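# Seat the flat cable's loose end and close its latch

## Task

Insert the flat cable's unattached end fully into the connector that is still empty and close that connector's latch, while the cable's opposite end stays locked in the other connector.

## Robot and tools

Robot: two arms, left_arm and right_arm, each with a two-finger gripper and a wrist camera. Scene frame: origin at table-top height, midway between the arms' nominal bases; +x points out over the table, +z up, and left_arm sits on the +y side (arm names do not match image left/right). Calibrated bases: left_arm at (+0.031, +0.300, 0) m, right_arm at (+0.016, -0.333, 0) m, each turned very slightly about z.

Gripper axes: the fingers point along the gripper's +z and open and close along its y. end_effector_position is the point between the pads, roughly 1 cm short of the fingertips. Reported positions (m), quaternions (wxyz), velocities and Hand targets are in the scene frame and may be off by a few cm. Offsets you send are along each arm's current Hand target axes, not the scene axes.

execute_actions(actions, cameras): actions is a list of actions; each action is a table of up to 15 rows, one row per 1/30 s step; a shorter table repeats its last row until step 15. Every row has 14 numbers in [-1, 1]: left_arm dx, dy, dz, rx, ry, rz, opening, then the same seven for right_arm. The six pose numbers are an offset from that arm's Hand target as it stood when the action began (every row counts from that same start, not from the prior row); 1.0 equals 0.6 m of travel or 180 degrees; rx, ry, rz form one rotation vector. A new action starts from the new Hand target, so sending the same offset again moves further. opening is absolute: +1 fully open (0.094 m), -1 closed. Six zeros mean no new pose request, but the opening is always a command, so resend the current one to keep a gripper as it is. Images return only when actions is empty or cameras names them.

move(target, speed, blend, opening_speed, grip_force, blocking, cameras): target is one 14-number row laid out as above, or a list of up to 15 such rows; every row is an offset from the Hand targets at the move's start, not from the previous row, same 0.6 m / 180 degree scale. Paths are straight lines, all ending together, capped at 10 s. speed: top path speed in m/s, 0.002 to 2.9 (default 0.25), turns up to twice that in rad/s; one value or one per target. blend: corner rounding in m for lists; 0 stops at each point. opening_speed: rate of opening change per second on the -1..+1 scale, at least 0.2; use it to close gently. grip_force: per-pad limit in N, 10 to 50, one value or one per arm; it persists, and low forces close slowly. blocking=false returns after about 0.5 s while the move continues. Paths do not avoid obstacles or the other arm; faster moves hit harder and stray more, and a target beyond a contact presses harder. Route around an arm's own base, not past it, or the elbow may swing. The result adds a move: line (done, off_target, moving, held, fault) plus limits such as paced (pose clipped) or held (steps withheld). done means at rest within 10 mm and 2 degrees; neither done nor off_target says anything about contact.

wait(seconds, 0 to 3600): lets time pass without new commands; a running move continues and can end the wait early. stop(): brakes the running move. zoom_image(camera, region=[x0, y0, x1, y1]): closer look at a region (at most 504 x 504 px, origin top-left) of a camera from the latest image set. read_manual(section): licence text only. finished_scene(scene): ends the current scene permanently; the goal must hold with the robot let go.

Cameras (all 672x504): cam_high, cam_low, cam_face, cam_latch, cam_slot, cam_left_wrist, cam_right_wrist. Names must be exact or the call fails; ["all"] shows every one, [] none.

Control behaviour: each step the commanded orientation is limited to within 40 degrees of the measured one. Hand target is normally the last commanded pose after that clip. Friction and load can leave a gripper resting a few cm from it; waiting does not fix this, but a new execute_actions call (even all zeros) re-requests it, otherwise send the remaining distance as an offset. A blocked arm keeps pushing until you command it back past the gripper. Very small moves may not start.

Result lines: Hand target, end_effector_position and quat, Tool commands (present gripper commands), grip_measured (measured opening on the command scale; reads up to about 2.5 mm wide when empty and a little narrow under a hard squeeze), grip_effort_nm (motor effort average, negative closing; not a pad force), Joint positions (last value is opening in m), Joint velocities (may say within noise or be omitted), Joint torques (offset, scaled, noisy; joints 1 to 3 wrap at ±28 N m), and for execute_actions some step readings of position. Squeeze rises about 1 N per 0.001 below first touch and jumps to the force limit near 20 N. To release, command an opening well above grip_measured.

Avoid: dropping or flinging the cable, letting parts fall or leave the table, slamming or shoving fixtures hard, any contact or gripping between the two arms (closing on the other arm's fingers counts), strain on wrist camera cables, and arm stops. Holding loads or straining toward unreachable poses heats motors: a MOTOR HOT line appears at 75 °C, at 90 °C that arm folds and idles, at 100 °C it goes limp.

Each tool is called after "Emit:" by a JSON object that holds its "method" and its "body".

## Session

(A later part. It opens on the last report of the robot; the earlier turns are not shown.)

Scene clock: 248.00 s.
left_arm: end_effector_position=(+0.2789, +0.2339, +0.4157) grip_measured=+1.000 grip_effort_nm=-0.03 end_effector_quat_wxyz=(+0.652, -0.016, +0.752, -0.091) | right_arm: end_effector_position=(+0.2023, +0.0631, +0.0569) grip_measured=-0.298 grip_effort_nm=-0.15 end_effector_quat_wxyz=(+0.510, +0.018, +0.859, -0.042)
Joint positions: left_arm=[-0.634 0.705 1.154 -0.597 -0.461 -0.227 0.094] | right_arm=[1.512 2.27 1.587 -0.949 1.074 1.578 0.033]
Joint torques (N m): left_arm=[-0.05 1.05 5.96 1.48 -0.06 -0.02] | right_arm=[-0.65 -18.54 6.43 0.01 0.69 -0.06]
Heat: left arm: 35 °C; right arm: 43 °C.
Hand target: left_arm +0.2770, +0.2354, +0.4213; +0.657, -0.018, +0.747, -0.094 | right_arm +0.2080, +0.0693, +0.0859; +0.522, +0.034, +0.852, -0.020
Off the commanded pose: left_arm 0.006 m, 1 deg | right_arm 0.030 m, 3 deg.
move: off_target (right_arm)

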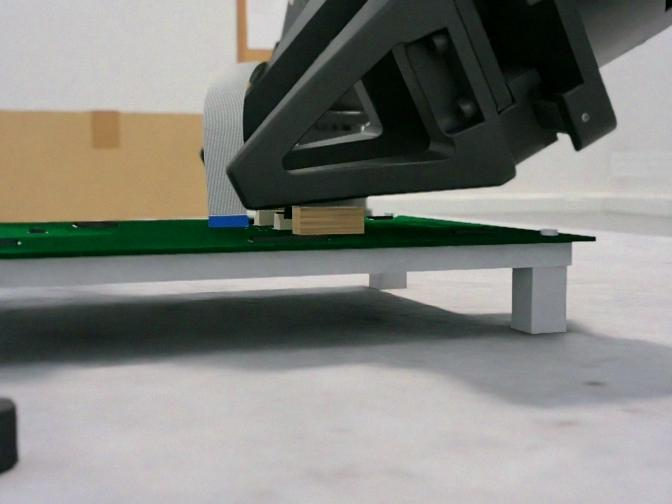

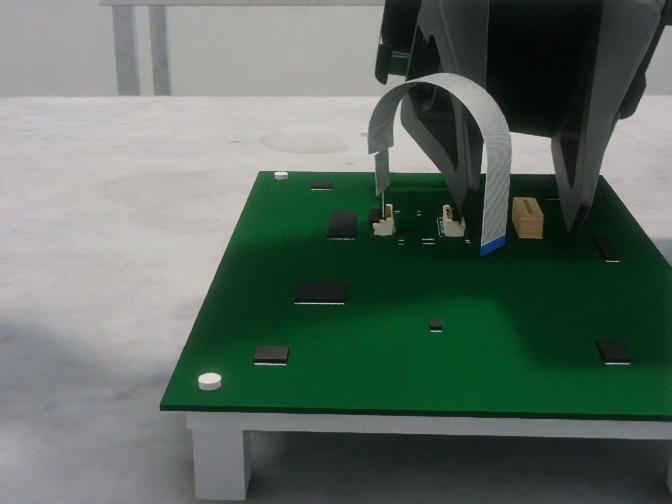

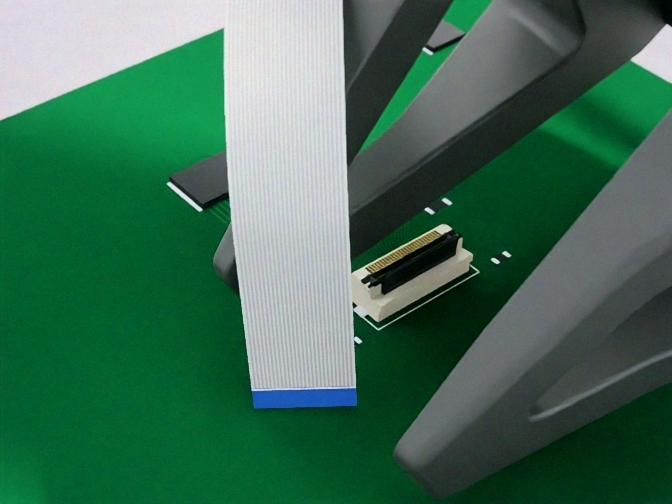

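Emit:
{"method": "move", "body": {"target": [0,0,0,0,0,0,1,-0.004,0.003,0.003,0,0,0,-1], "speed": 0.05, "opening_speed": 0.2, "grip_force": 20, "cameras": ["cam_face","cam_latch","cam_slot","cam_right_wrist"]}}

Scene clock: 255.30 s.
left_arm: end_effector_position=(+0.2789, +0.2339, +0.4157) grip_measured=+1.000 grip_effort_nm=-0.03 end_effector_quat_wxyz=(+0.652, -0.016, +0.752, -0.091) | right_arm: end_effector_position=(+0.2053, +0.0616, +0.0569) grip_measured=-0.933 grip_effort_nm=-0.50 end_effector_quat_wxyz=(+0.510, +0.015, +0.859, -0.048)
Joint positions: left_arm=[-0.634 0.705 1.154 -0.597 -0.461 -0.227 0.094] | right_arm=[1.504 2.27 1.587 -0.949 1.074 1.564 0.003]
Joint torques (N m): left_arm=[-0.08 1.02 5.96 1.46 -0.06 -0.01] | right_arm=[-0.49 -18.39 6.93 0.1 0.65 -0.07]
Heat: left arm: 35 °C; right arm: 45 °C.
Hand target: left_arm +0.2770, +0.2354, +0.4213; +0.657, -0.018, +0.747, -0.094 | right_arm +0.2108, +0.0709, +0.0873; +0.522, +0.034, +0.852, -0.020
Off the commanded pose: left_arm 0.006 m, 1 deg | right_arm 0.032 m, 4 deg.
grip_force (N): 20, 20
move: off_target (right_arm)

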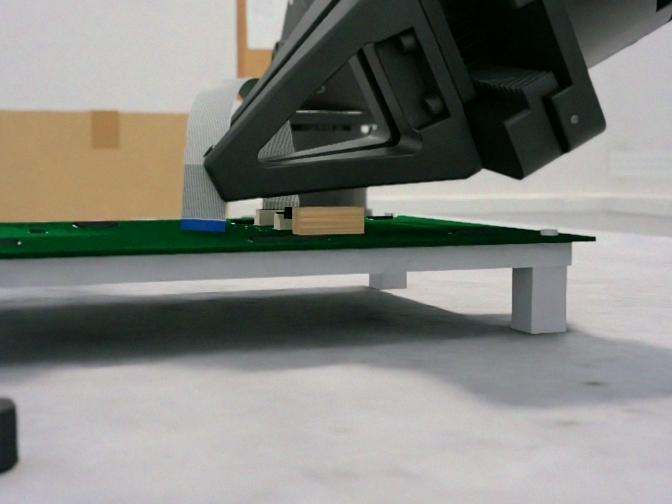

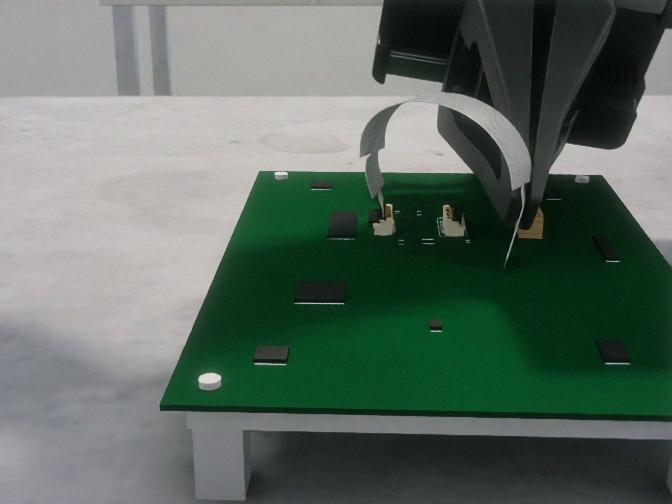

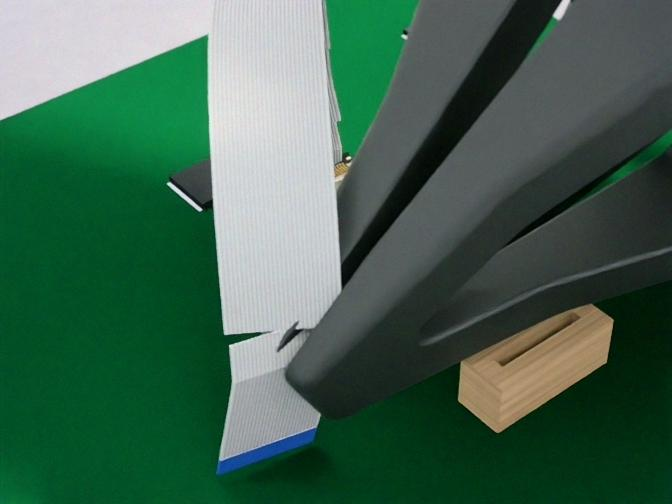

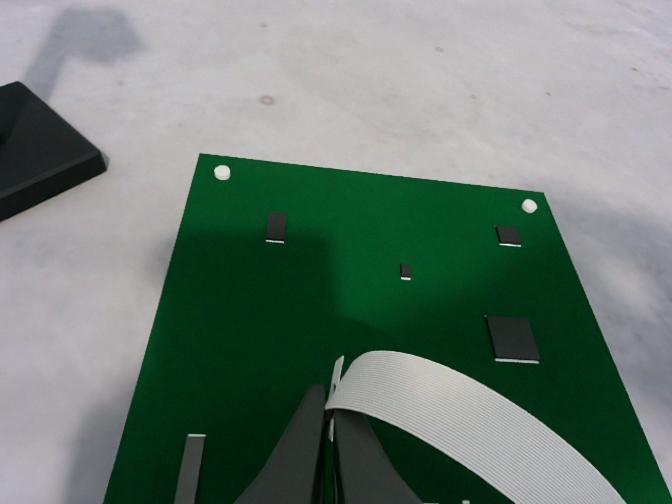

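Emit:
{"method": "move", "body": {"target": [[0,0,0,0,0,0,1,-0.0297,0,-0.0151,0,0,0,-1],[0,0,0,0,0,0,1,-0.0043,-0.0278,-0.0638,0,0,0,-1]], "speed": 0.05, "grip_force": 35, "cameras": ["cam_face","cam_latch","cam_slot","cam_right_wrist"]}}

Scene clock: 273.90 s.
left_arm: end_effector_position=(+0.2789, +0.2339, +0.4157) grip_measured=+1.000 grip_effort_nm=-0.03 end_effector_quat_wxyz=(+0.652, -0.016, +0.752, -0.091) | right_arm: end_effector_position=(+0.1765, +0.0552, +0.0850) grip_measured=-0.977 grip_effort_nm=-0.78 end_effector_quat_wxyz=(+0.512, +0.023, +0.858, -0.040)
Joint positions: left_arm=[-0.634 0.705 1.154 -0.597 -0.461 -0.227 0.094] | right_arm=[1.575 2.227 1.629 -1.151 1.069 1.722 0.001]
Joint torques (N m): left_arm=[-0.01 1.02 5.96 1.46 -0.06 -0.02] | right_arm=[0.54 -17.58 4.98 -0.24 0.68 0.13]
Heat: left arm: 35 °C; right arm: 46 °C.
Hand target: left_arm +0.2770, +0.2354, +0.4213; +0.657, -0.018, +0.747, -0.094 | right_arm +0.1767, +0.0568, +0.1070; +0.522, +0.034, +0.852, -0.020
Off the commanded pose: left_arm 0.006 m, 1 deg | right_arm 0.022 m, 3 deg.
grip_force (N): 35, 35
move: off_target (right_arm)

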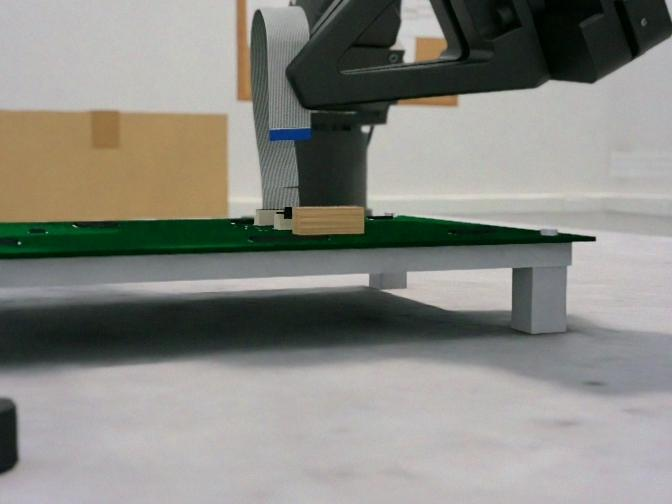

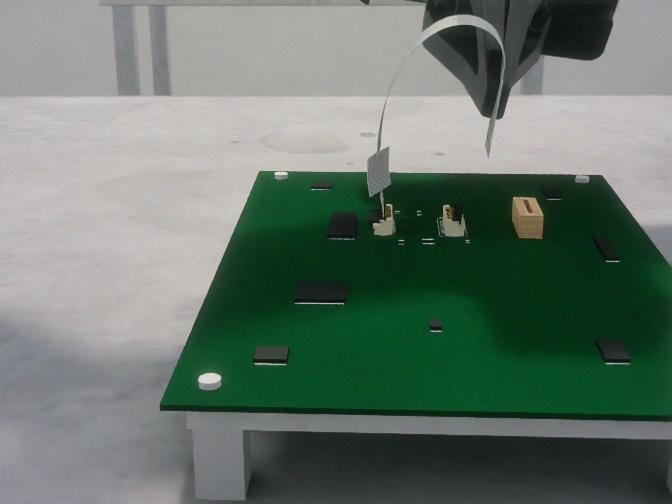

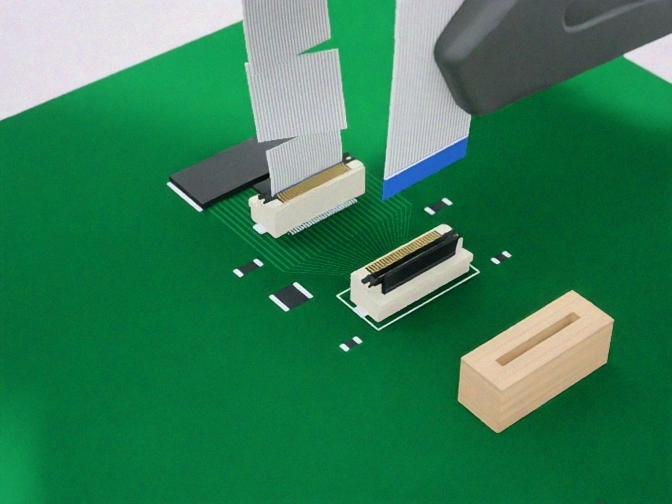

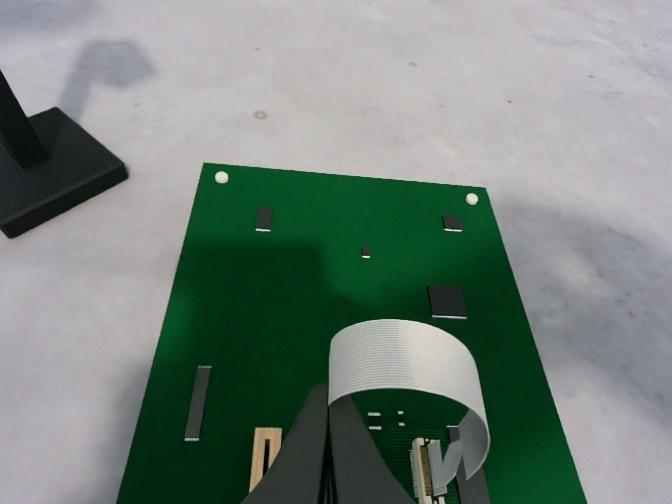

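Emit:
{"method": "move", "body": {"target": [0,0,0,0,0,0,1,0.0277,-0.0182,0.0048,0,0,0,-1], "speed": 0.05, "cameras": ["cam_face","cam_latch","cam_slot","cam_right_wrist"]}}

Scene clock: 282.77 s.
left_arm: end_effector_position=(+0.2789, +0.2339, +0.4157) grip_measured=+1.000 grip_effort_nm=-0.03 end_effector_quat_wxyz=(+0.652, -0.016, +0.752, -0.091) | right_arm: end_effector_position=(+0.1712, +0.0454, +0.0727) grip_measured=-0.977 grip_effort_nm=-0.79 end_effector_quat_wxyz=(+0.513, +0.022, +0.857, -0.044)
Joint positions: left_arm=[-0.634 0.705 1.154 -0.597 -0.461 -0.227 0.094] | right_arm=[1.588 2.225 1.568 -1.13 1.069 1.757 0.001]
Joint torques (N m): left_arm=[-0.05 1.05 5.94 1.47 -0.05 -0.01] | right_arm=[0.72 -17.83 3.47 -0.08 0.68 0.15]
Heat: left arm: 35 °C; right arm: 43 °C.
Hand target: left_arm +0.2770, +0.2354, +0.4213; +0.657, -0.018, +0.747, -0.094 | right_arm +0.1708, +0.0464, +0.0909; +0.522, +0.034, +0.852, -0.020
Off the commanded pose: left_arm 0.006 m, 1 deg | right_arm 0.018 m, 3 deg.
grip_force (N): 35, 35
move: off_target (right_arm)

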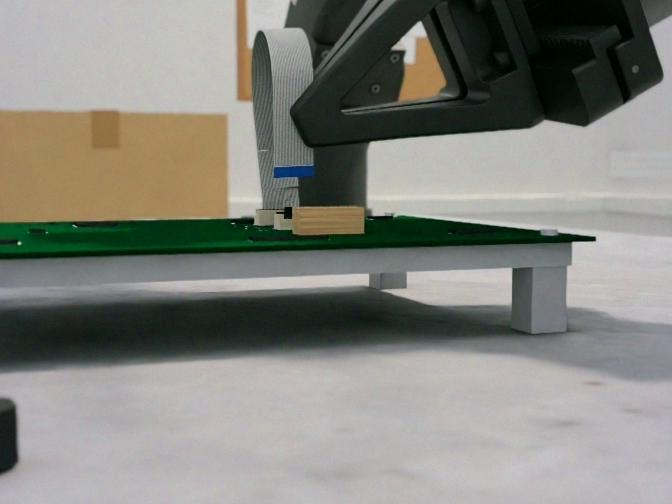

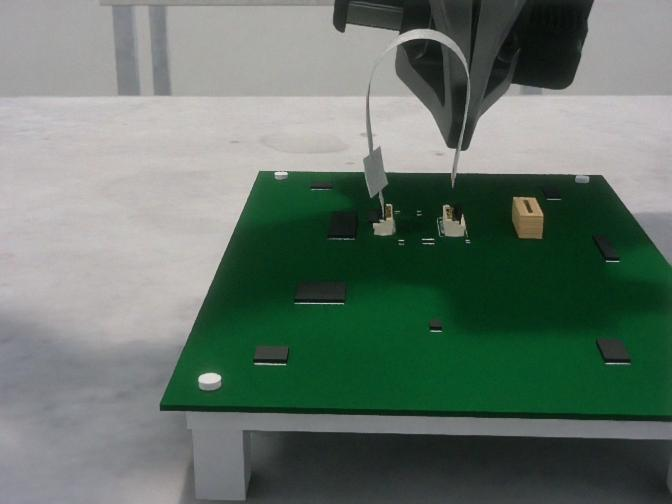

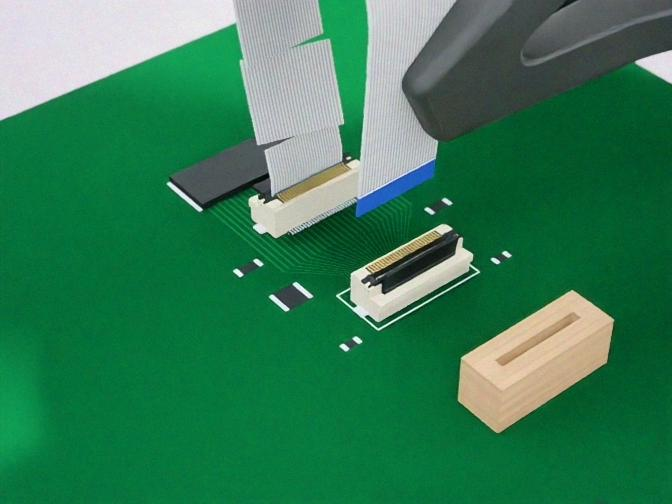

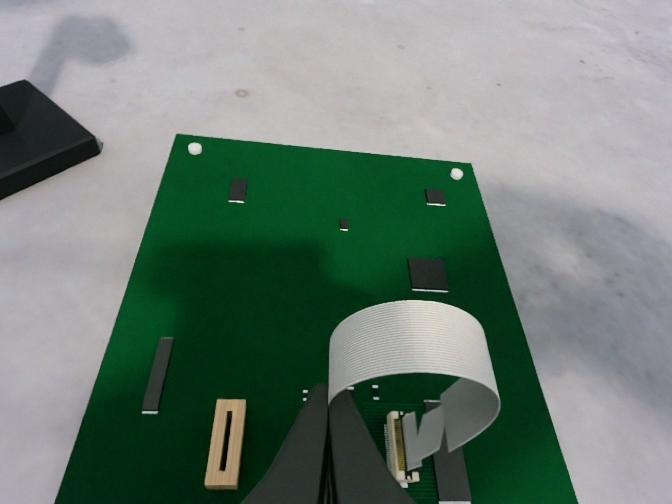

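Emit:
{"method": "move", "body": {"target": [0,0,0,0,0,0,1,0.012,0,0.002,0,0,0,-1], "speed": 0.03, "cameras": ["cam_face","cam_latch","cam_slot"]}}

Emit:
{"method": "zoom_image", "body": {"camera": "cam_slot", "region": [320, 130, 500, 340]}}

Emit:
{"method": "zoom_image", "body": {"camera": "cam_latch", "region": [360, 130, 560, 250]}}

Scene clock: 289.97 s.
left_arm: end_effector_position=(+0.2789, +0.2339, +0.4157) grip_measured=+1.000 grip_effort_nm=-0.03 end_effector_quat_wxyz=(+0.652, -0.016, +0.752, -0.091) | right_arm: end_effector_position=(+0.1692, +0.0459, +0.0707) grip_measured=-0.977 grip_effort_nm=-0.78 end_effector_quat_wxyz=(+0.513, +0.025, +0.857, -0.039)
Joint positions: left_arm=[-0.634 0.705 1.154 -0.597 -0.461 -0.227 0.094] | right_arm=[1.594 2.225 1.56 -1.119 1.069 1.768 0.001]
Joint torques (N m): left_arm=[-0.03 1.09 5.91 1.46 -0.06 -0.01] | right_arm=[0.81 -16.61 3.47 -0.07 0.64 0.16]
Heat: left arm: 35 °C; right arm: 45 °C.
Hand target: left_arm +0.2770, +0.2354, +0.4213; +0.657, -0.018, +0.747, -0.094 | right_arm +0.1687, +0.0465, +0.0838; +0.522, +0.034, +0.852, -0.020
Off the commanded pose: left_arm 0.006 m, 1 deg | right_arm 0.013 m, 3 deg.
grip_force (N): 35, 35
move: off_target (right_arm)

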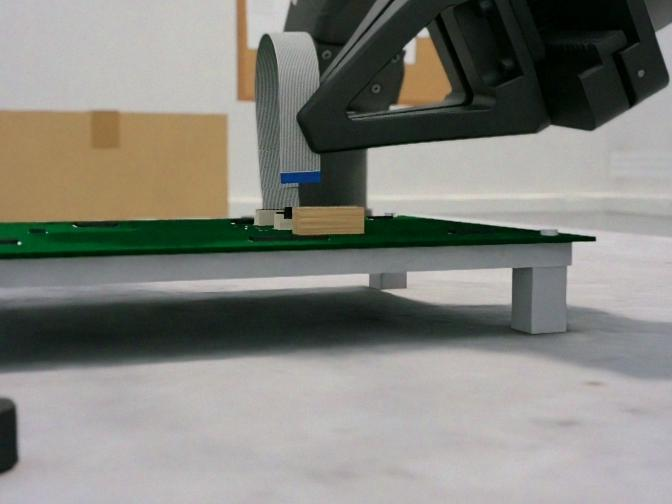

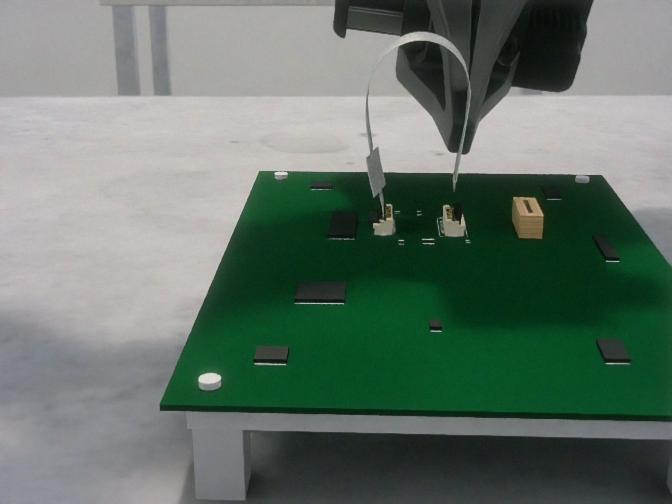

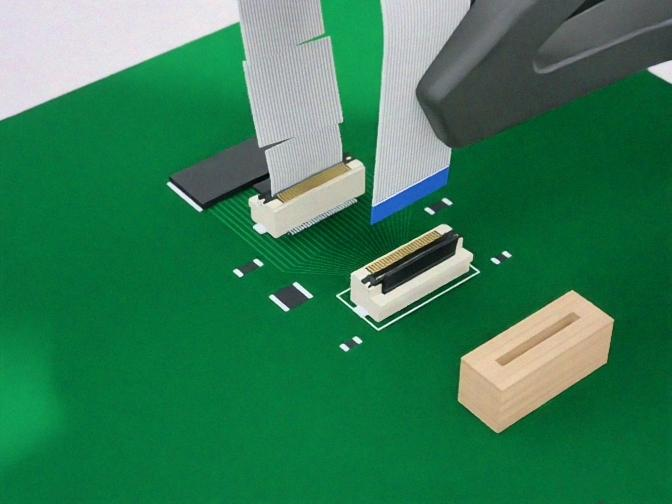

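Scaled by 2.400.

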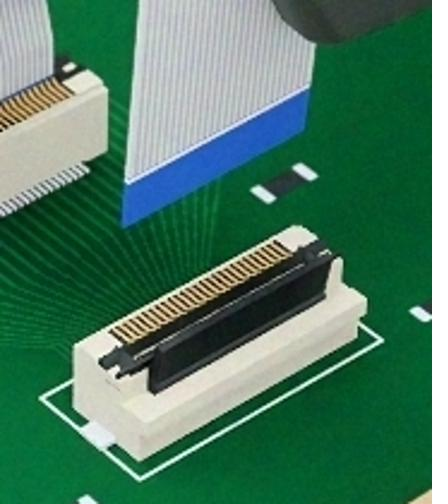

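Scaled by 2.520.

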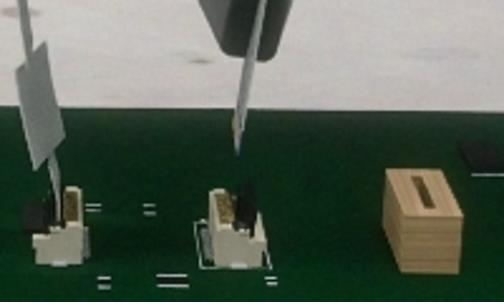

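Emit:
{"method": "move", "body": {"target": [0,0,0,0,0,0,1,0.0133,0,0.0068,0,0,0,-1], "speed": 0.03, "cameras": ["cam_face","cam_latch","cam_slot"]}}

Emit:
{"method": "zoom_image", "body": {"camera": "cam_slot", "region": [320, 130, 500, 340]}}

Emit:
{"method": "zoom_image", "body": {"camera": "cam_latch", "region": [400, 130, 500, 250]}}

Scene clock: 296.53 s.
left_arm: end_effector_position=(+0.2789, +0.2339, +0.4157) grip_measured=+1.000 grip_effort_nm=-0.03 end_effector_quat_wxyz=(+0.652, -0.016, +0.752, -0.091) | right_arm: end_effector_position=(+0.1692, +0.0464, +0.0669) grip_measured=-0.977 grip_effort_nm=-0.78 end_effector_quat_wxyz=(+0.513, +0.029, +0.857, -0.032)
Joint positions: left_arm=[-0.634 0.705 1.154 -0.597 -0.461 -0.227 0.094] | right_arm=[1.594 2.225 1.545 -1.09 1.069 1.769 0.001]
Joint torques (N m): left_arm=[-0.05 1.03 5.94 1.48 -0.06 -0.01] | right_arm=[0.64 -15.15 3.41 -0.04 0.64 0.15]
Heat: left arm: 35 °C; right arm: 45 °C.
Hand target: left_arm +0.2770, +0.2354, +0.4213; +0.657, -0.018, +0.747, -0.094 | right_arm +0.1687, +0.0465, +0.0749; +0.522, +0.034, +0.852, -0.020
Off the commanded pose: left_arm 0.006 m, 1 deg | right_arm 0.008 m, 2 deg.
grip_force (N): 35, 35
move: done

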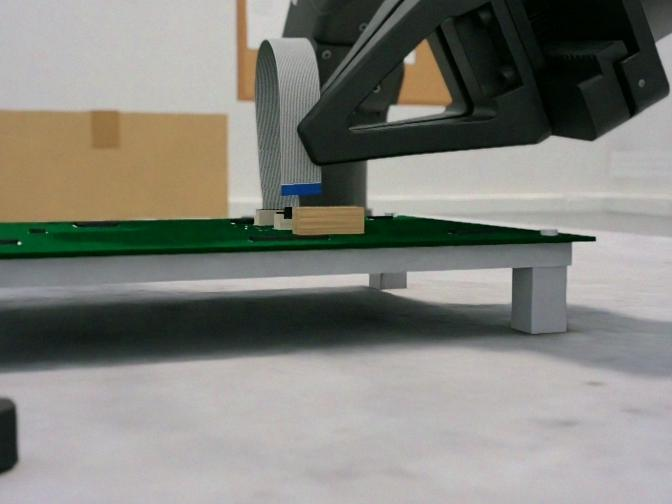

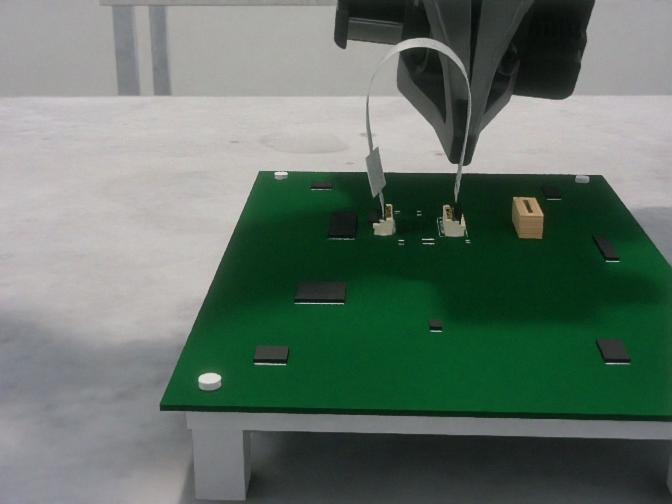

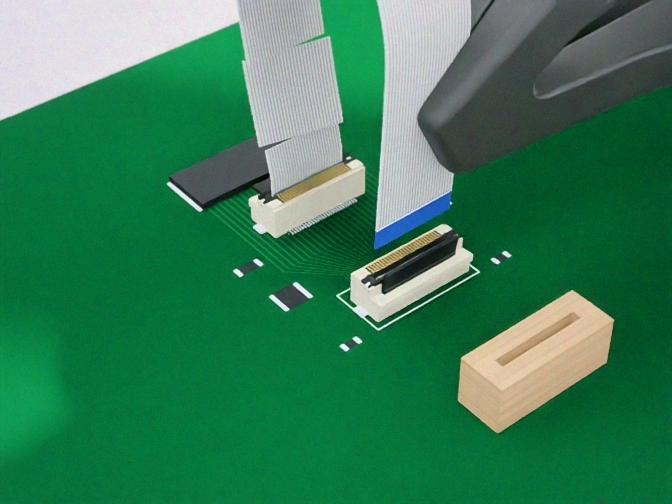

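Scaled by 2.400.

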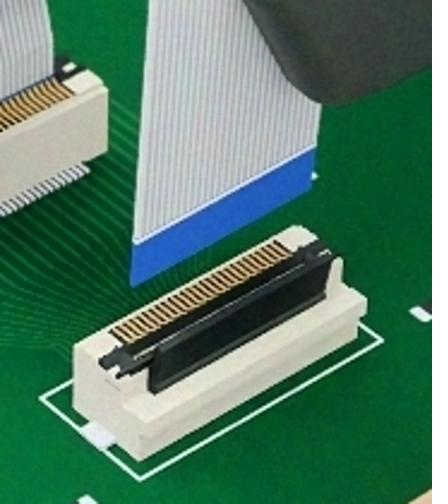

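Scaled by 4.200.

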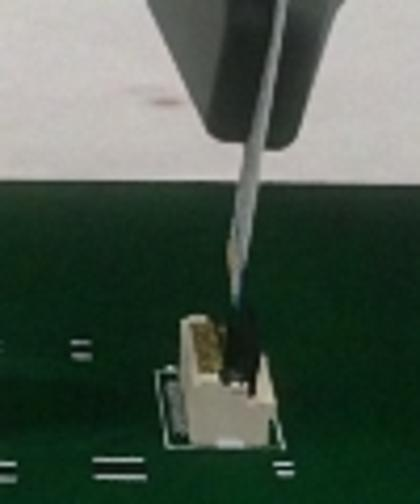

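Emit:
{"method": "move", "body": {"target": [0,0,0,0,0,0,1,0.0053,-0.0032,0.0043,0,0,0,-1], "speed": 0.03, "cameras": ["cam_face","cam_latch","cam_slot"]}}

Emit:
{"method": "zoom_image", "body": {"camera": "cam_slot", "region": [320, 130, 500, 340]}}

Emit:
{"method": "zoom_image", "body": {"camera": "cam_latch", "region": [400, 130, 500, 250]}}

Scene clock: 304.23 s.
left_arm: end_effector_position=(+0.2789, +0.2339, +0.4157) grip_measured=+1.000 grip_effort_nm=-0.03 end_effector_quat_wxyz=(+0.652, -0.016, +0.752, -0.091) | right_arm: end_effector_position=(+0.1692, +0.0446, +0.0624) grip_measured=-0.977 grip_effort_nm=-0.79 end_effector_quat_wxyz=(+0.513, +0.030, +0.857, -0.031)
Joint positions: left_arm=[-0.634 0.705 1.154 -0.597 -0.461 -0.227 0.094] | right_arm=[1.594 2.225 1.525 -1.068 1.069 1.769 0.001]
Joint torques (N m): left_arm=[-0.02 1.06 5.91 1.46 -0.06 -0.02] | right_arm=[0.38 -15.12 3.4 -0.03 0.6 0.04]
Heat: left arm: 35 °C; right arm: 45 °C.
Hand target: left_arm +0.2770, +0.2354, +0.4213; +0.657, -0.018, +0.747, -0.094 | right_arm +0.1694, +0.0445, +0.0709; +0.522, +0.034, +0.852, -0.020
Off the commanded pose: left_arm 0.006 m, 1 deg | right_arm 0.009 m, 2 deg.
grip_force (N): 35, 35
move: done

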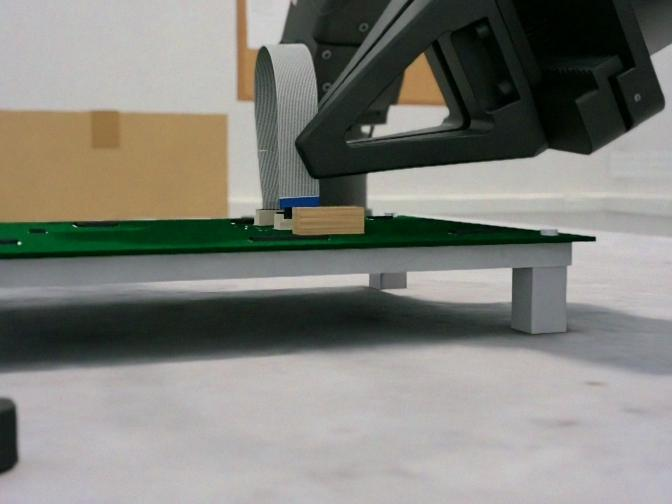

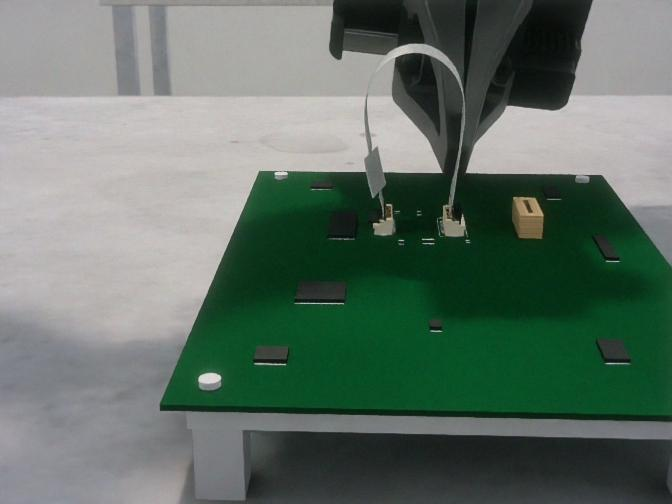

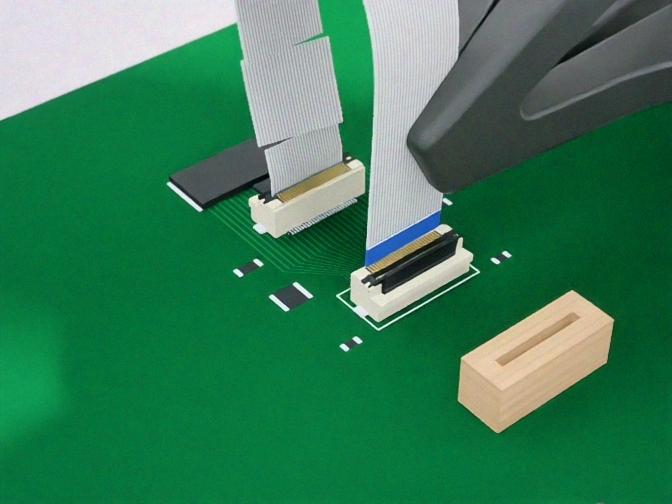

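Scaled by 2.400.

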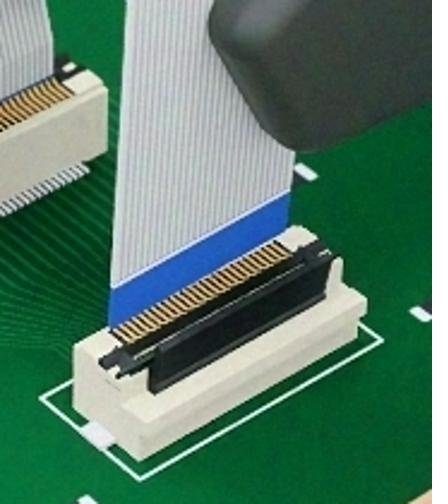

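Scaled by 4.200.

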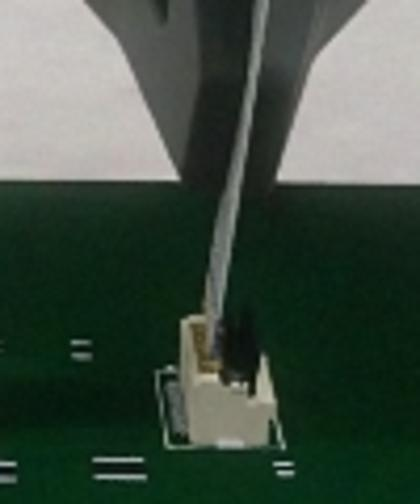

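Emit:
{"method": "move", "body": {"target": [0,0,0,0,0,0,1,-0.0063,0.0035,-0.0032,0,0,0,-1], "speed": 0.03, "cameras": ["cam_latch","cam_slot"]}}

Emit:
{"method": "zoom_image", "body": {"camera": "cam_slot", "region": [320, 130, 500, 340]}}

Emit:
{"method": "zoom_image", "body": {"camera": "cam_latch", "region": [400, 130, 500, 250]}}

Scene clock: 309.70 s.
left_arm: end_effector_position=(+0.2789, +0.2339, +0.4157) grip_measured=+1.000 grip_effort_nm=-0.03 end_effector_quat_wxyz=(+0.652, -0.016, +0.752, -0.091) | right_arm: end_effector_position=(+0.1692, +0.0447, +0.0624) grip_measured=-0.977 grip_effort_nm=-0.78 end_effector_quat_wxyz=(+0.513, +0.030, +0.857, -0.031)
Joint positions: left_arm=[-0.634 0.705 1.154 -0.597 -0.461 -0.227 0.094] | right_arm=[1.594 2.225 1.525 -1.068 1.069 1.769 0.001]
Joint torques (N m): left_arm=[-0.06 1.02 5.91 1.47 -0.06 -0.02] | right_arm=[0.31 -15.27 4.63 -0.17 0.64 0.07]
Heat: left arm: 36 °C; right arm: 45 °C.
Hand target: left_arm +0.2770, +0.2354, +0.4213; +0.657, -0.018, +0.747, -0.094 | right_arm +0.1696, +0.0467, +0.0751; +0.522, +0.034, +0.852, -0.020
Off the commanded pose: left_arm 0.006 m, 1 deg | right_arm 0.013 m, 2 deg.
grip_force (N): 35, 35
move: off_target (right_arm)

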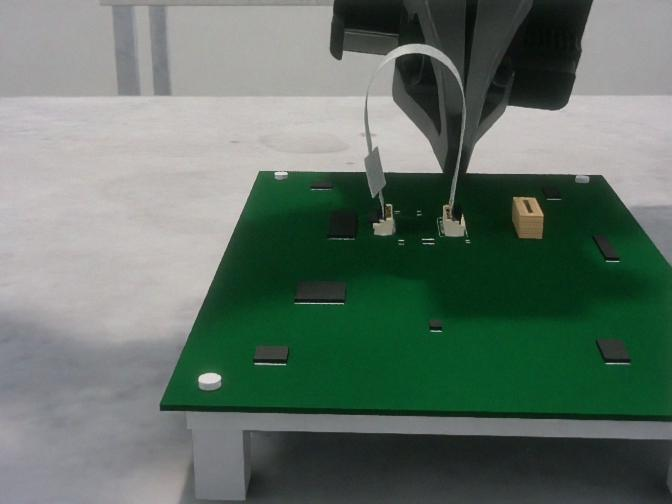

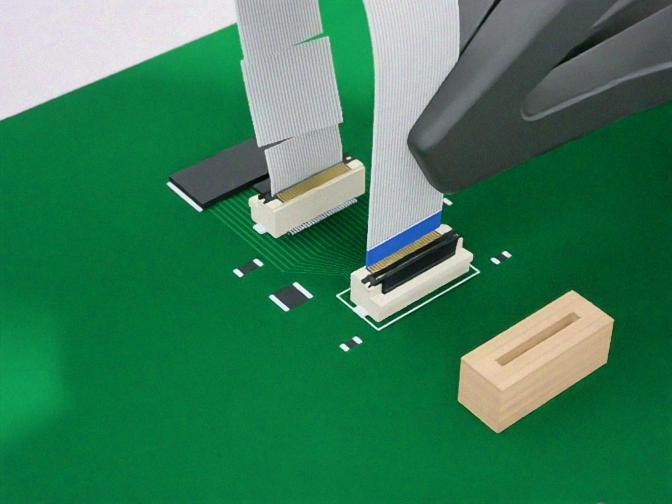

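Scaled by 2.400.

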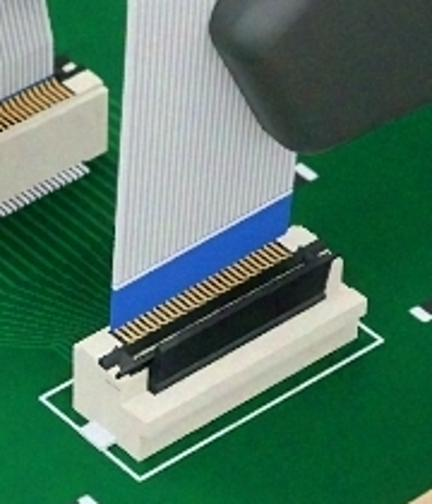

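Scaled by 4.200.

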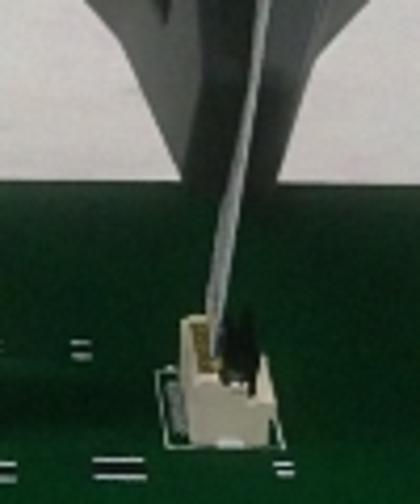

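Emit:
{"method": "move", "body": {"target": [0,0,0,0,0,0,1,-0.0074,0.0025,-0.0038,0,0,0,-1], "speed": 0.03, "cameras": ["cam_latch","cam_slot"]}}

Emit:
{"method": "zoom_image", "body": {"camera": "cam_slot", "region": [320, 130, 500, 340]}}

Emit:
{"method": "zoom_image", "body": {"camera": "cam_latch", "region": [400, 130, 500, 250]}}

Scene clock: 314.00 s.
left_arm: end_effector_position=(+0.2789, +0.2339, +0.4157) grip_measured=+1.000 grip_effort_nm=-0.03 end_effector_quat_wxyz=(+0.652, -0.016, +0.752, -0.091) | right_arm: end_effector_position=(+0.1692, +0.0428, +0.0628) grip_measured=-0.977 grip_effort_nm=-0.78 end_effector_quat_wxyz=(+0.513, +0.027, +0.857, -0.037)
Joint positions: left_arm=[-0.634 0.705 1.154 -0.597 -0.461 -0.227 0.094] | right_arm=[1.594 2.225 1.525 -1.081 1.069 1.769 0.001]
Joint torques (N m): left_arm=[-0.03 1.02 5.9 1.46 -0.06 -0.01] | right_arm=[0.39 -15.54 5.64 -0.25 0.66 0.05]
Heat: left arm: 36 °C; right arm: 45 °C.
Hand target: left_arm +0.2770, +0.2354, +0.4213; +0.657, -0.018, +0.747, -0.094 | right_arm +0.1697, +0.0481, +0.0801; +0.522, +0.034, +0.852, -0.020
Off the commanded pose: left_arm 0.006 m, 1 deg | right_arm 0.018 m, 2 deg.
grip_force (N): 35, 35
move: off_target (right_arm)

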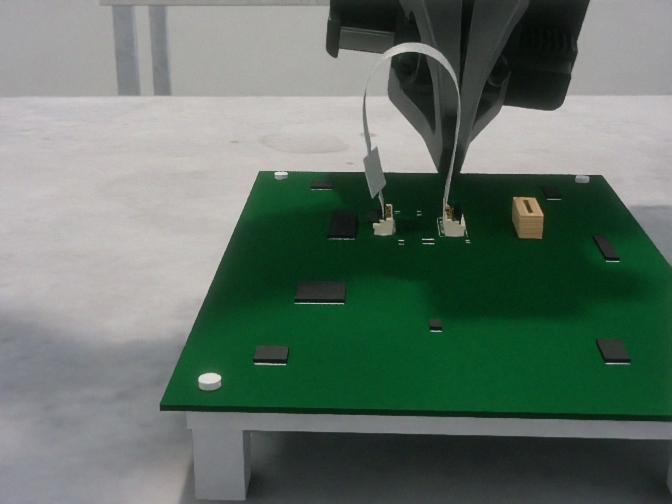

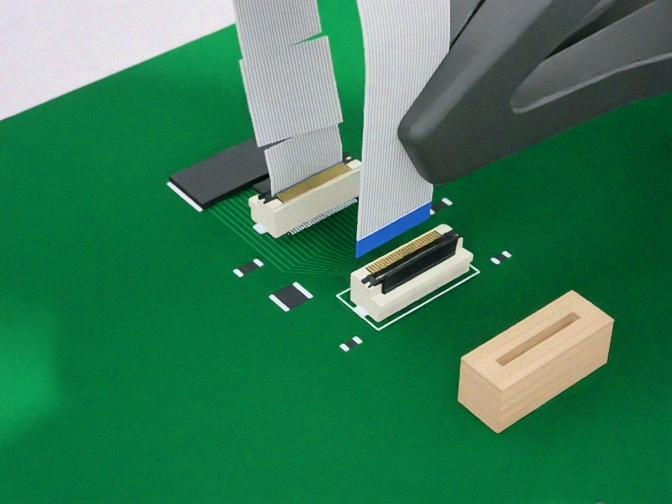

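Scaled by 2.400.

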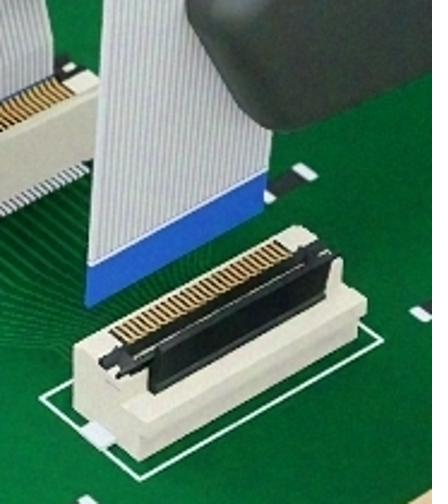

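Scaled by 4.200.

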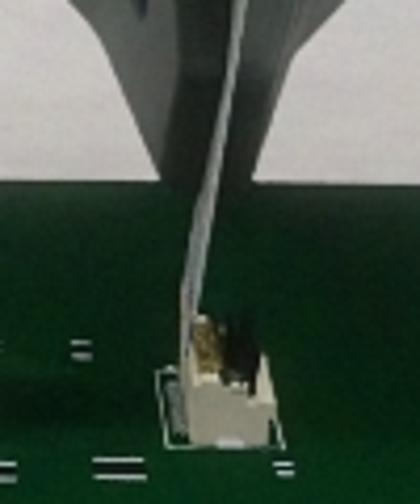

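Emit:
{"method": "move", "body": {"target": [[0,0,0,0,0,0,1,-0.0178,0,-0.0091,0,0,0,-1],[0,0,0,0,0,0,1,0.0074,-0.0032,0.004,0,0,0,-1]], "speed": 0.03, "cameras": ["cam_latch","cam_slot"]}}

Emit:
{"method": "zoom_image", "body": {"camera": "cam_slot", "region": [320, 130, 500, 340]}}

Emit:
{"method": "zoom_image", "body": {"camera": "cam_latch", "region": [400, 130, 500, 250]}}

Scene clock: 320.93 s.
left_arm: end_effector_position=(+0.2789, +0.2339, +0.4157) grip_measured=+1.000 grip_effort_nm=-0.03 end_effector_quat_wxyz=(+0.652, -0.016, +0.752, -0.091) | right_arm: end_effector_position=(+0.1692, +0.0441, +0.0643) grip_measured=-0.977 grip_effort_nm=-0.78 end_effector_quat_wxyz=(+0.513, +0.028, +0.857, -0.035)
Joint positions: left_arm=[-0.634 0.705 1.154 -0.597 -0.461 -0.227 0.094] | right_arm=[1.594 2.225 1.533 -1.084 1.069 1.769 0.001]
Joint torques (N m): left_arm=[-0.01 1.03 5.97 1.46 -0.06 -0.01] | right_arm=[0.31 -15.32 3.93 -0.07 0.63 0.1]
Heat: left arm: 36 °C; right arm: 45 °C.
Hand target: left_arm +0.2770, +0.2354, +0.4213; +0.657, -0.018, +0.747, -0.094 | right_arm +0.1696, +0.0461, +0.0751; +0.522, +0.034, +0.852, -0.020
Off the commanded pose: left_arm 0.006 m, 1 deg | right_arm 0.011 m, 2 deg.
grip_force (N): 35, 35
move: off_target (right_arm)

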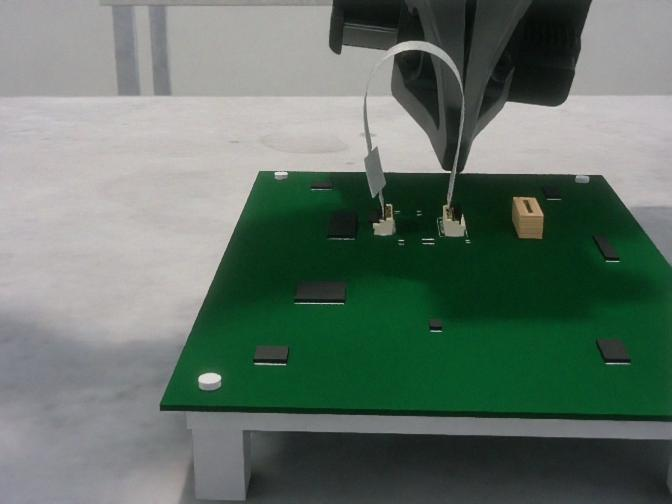

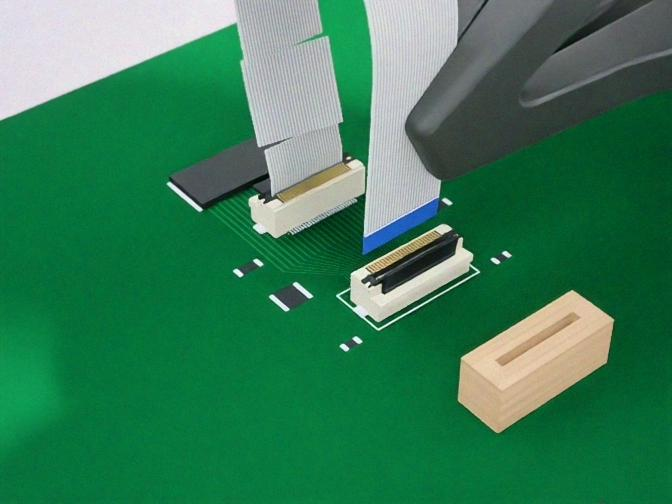

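Scaled by 2.400.

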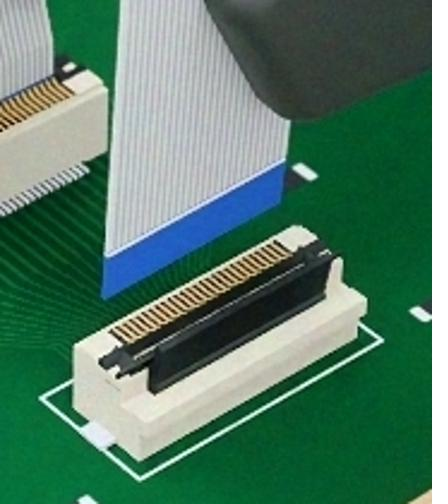

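Scaled by 4.200.

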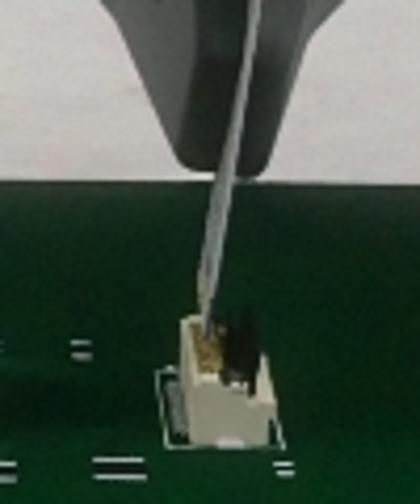

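Emit:
{"method": "move", "body": {"target": [0,0,0,0,0,0,1,0.0059,0.0025,0.003,0,0,0,-1], "speed": 0.03, "cameras": ["cam_latch","cam_slot"]}}

Emit:
{"method": "zoom_image", "body": {"camera": "cam_slot", "region": [320, 130, 500, 340]}}

Emit:
{"method": "zoom_image", "body": {"camera": "cam_latch", "region": [400, 130, 500, 250]}}

Scene clock: 325.40 s.
left_arm: end_effector_position=(+0.2789, +0.2339, +0.4157) grip_measured=+1.000 grip_effort_nm=-0.03 end_effector_quat_wxyz=(+0.652, -0.016, +0.752, -0.091) | right_arm: end_effector_position=(+0.1692, +0.0457, +0.0640) grip_measured=-0.977 grip_effort_nm=-0.79 end_effector_quat_wxyz=(+0.513, +0.031, +0.857, -0.030)
Joint positions: left_arm=[-0.634 0.705 1.154 -0.597 -0.461 -0.227 0.094] | right_arm=[1.594 2.225 1.533 -1.074 1.069 1.769 0.001]
Joint torques (N m): left_arm=[-0.02 1.07 5.94 1.45 -0.07 -0.01] | right_arm=[0.4 -14.24 4.1 -0.05 0.63 0.08]
Heat: left arm: 36 °C; right arm: 45 °C.
Hand target: left_arm +0.2770, +0.2354, +0.4213; +0.657, -0.018, +0.747, -0.094 | right_arm +0.1698, +0.0477, +0.0711; +0.522, +0.034, +0.852, -0.020
Off the commanded pose: left_arm 0.006 m, 1 deg | right_arm 0.007 m, 2 deg.
grip_force (N): 35, 35
move: done

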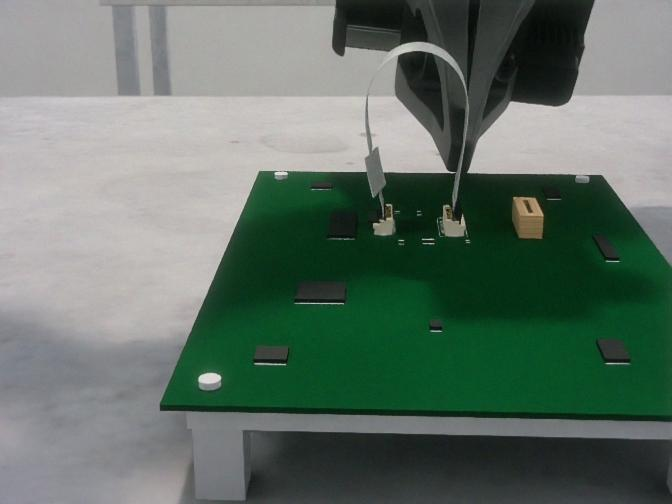

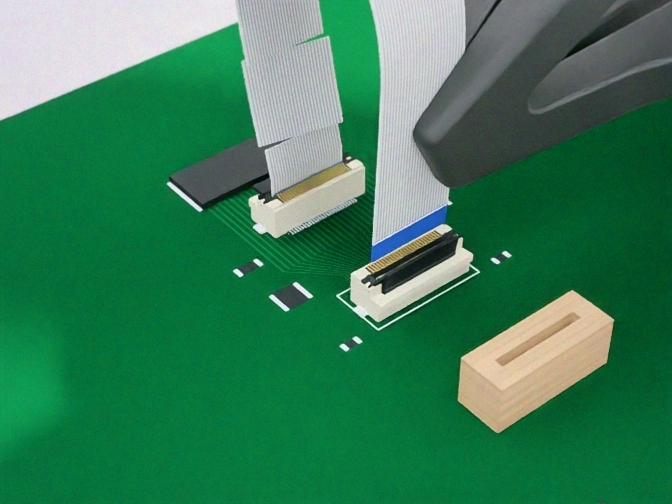

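Scaled by 2.400.

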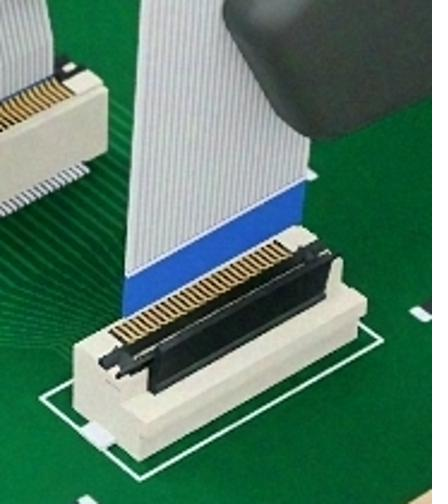

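Scaled by 4.200.

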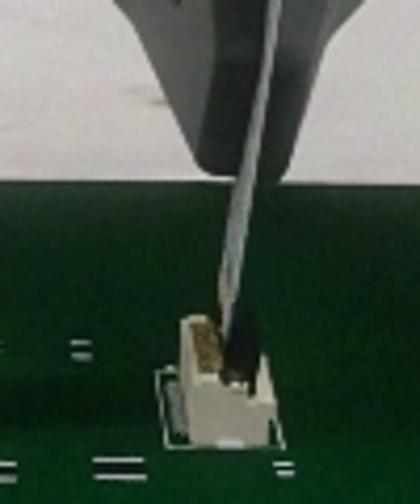

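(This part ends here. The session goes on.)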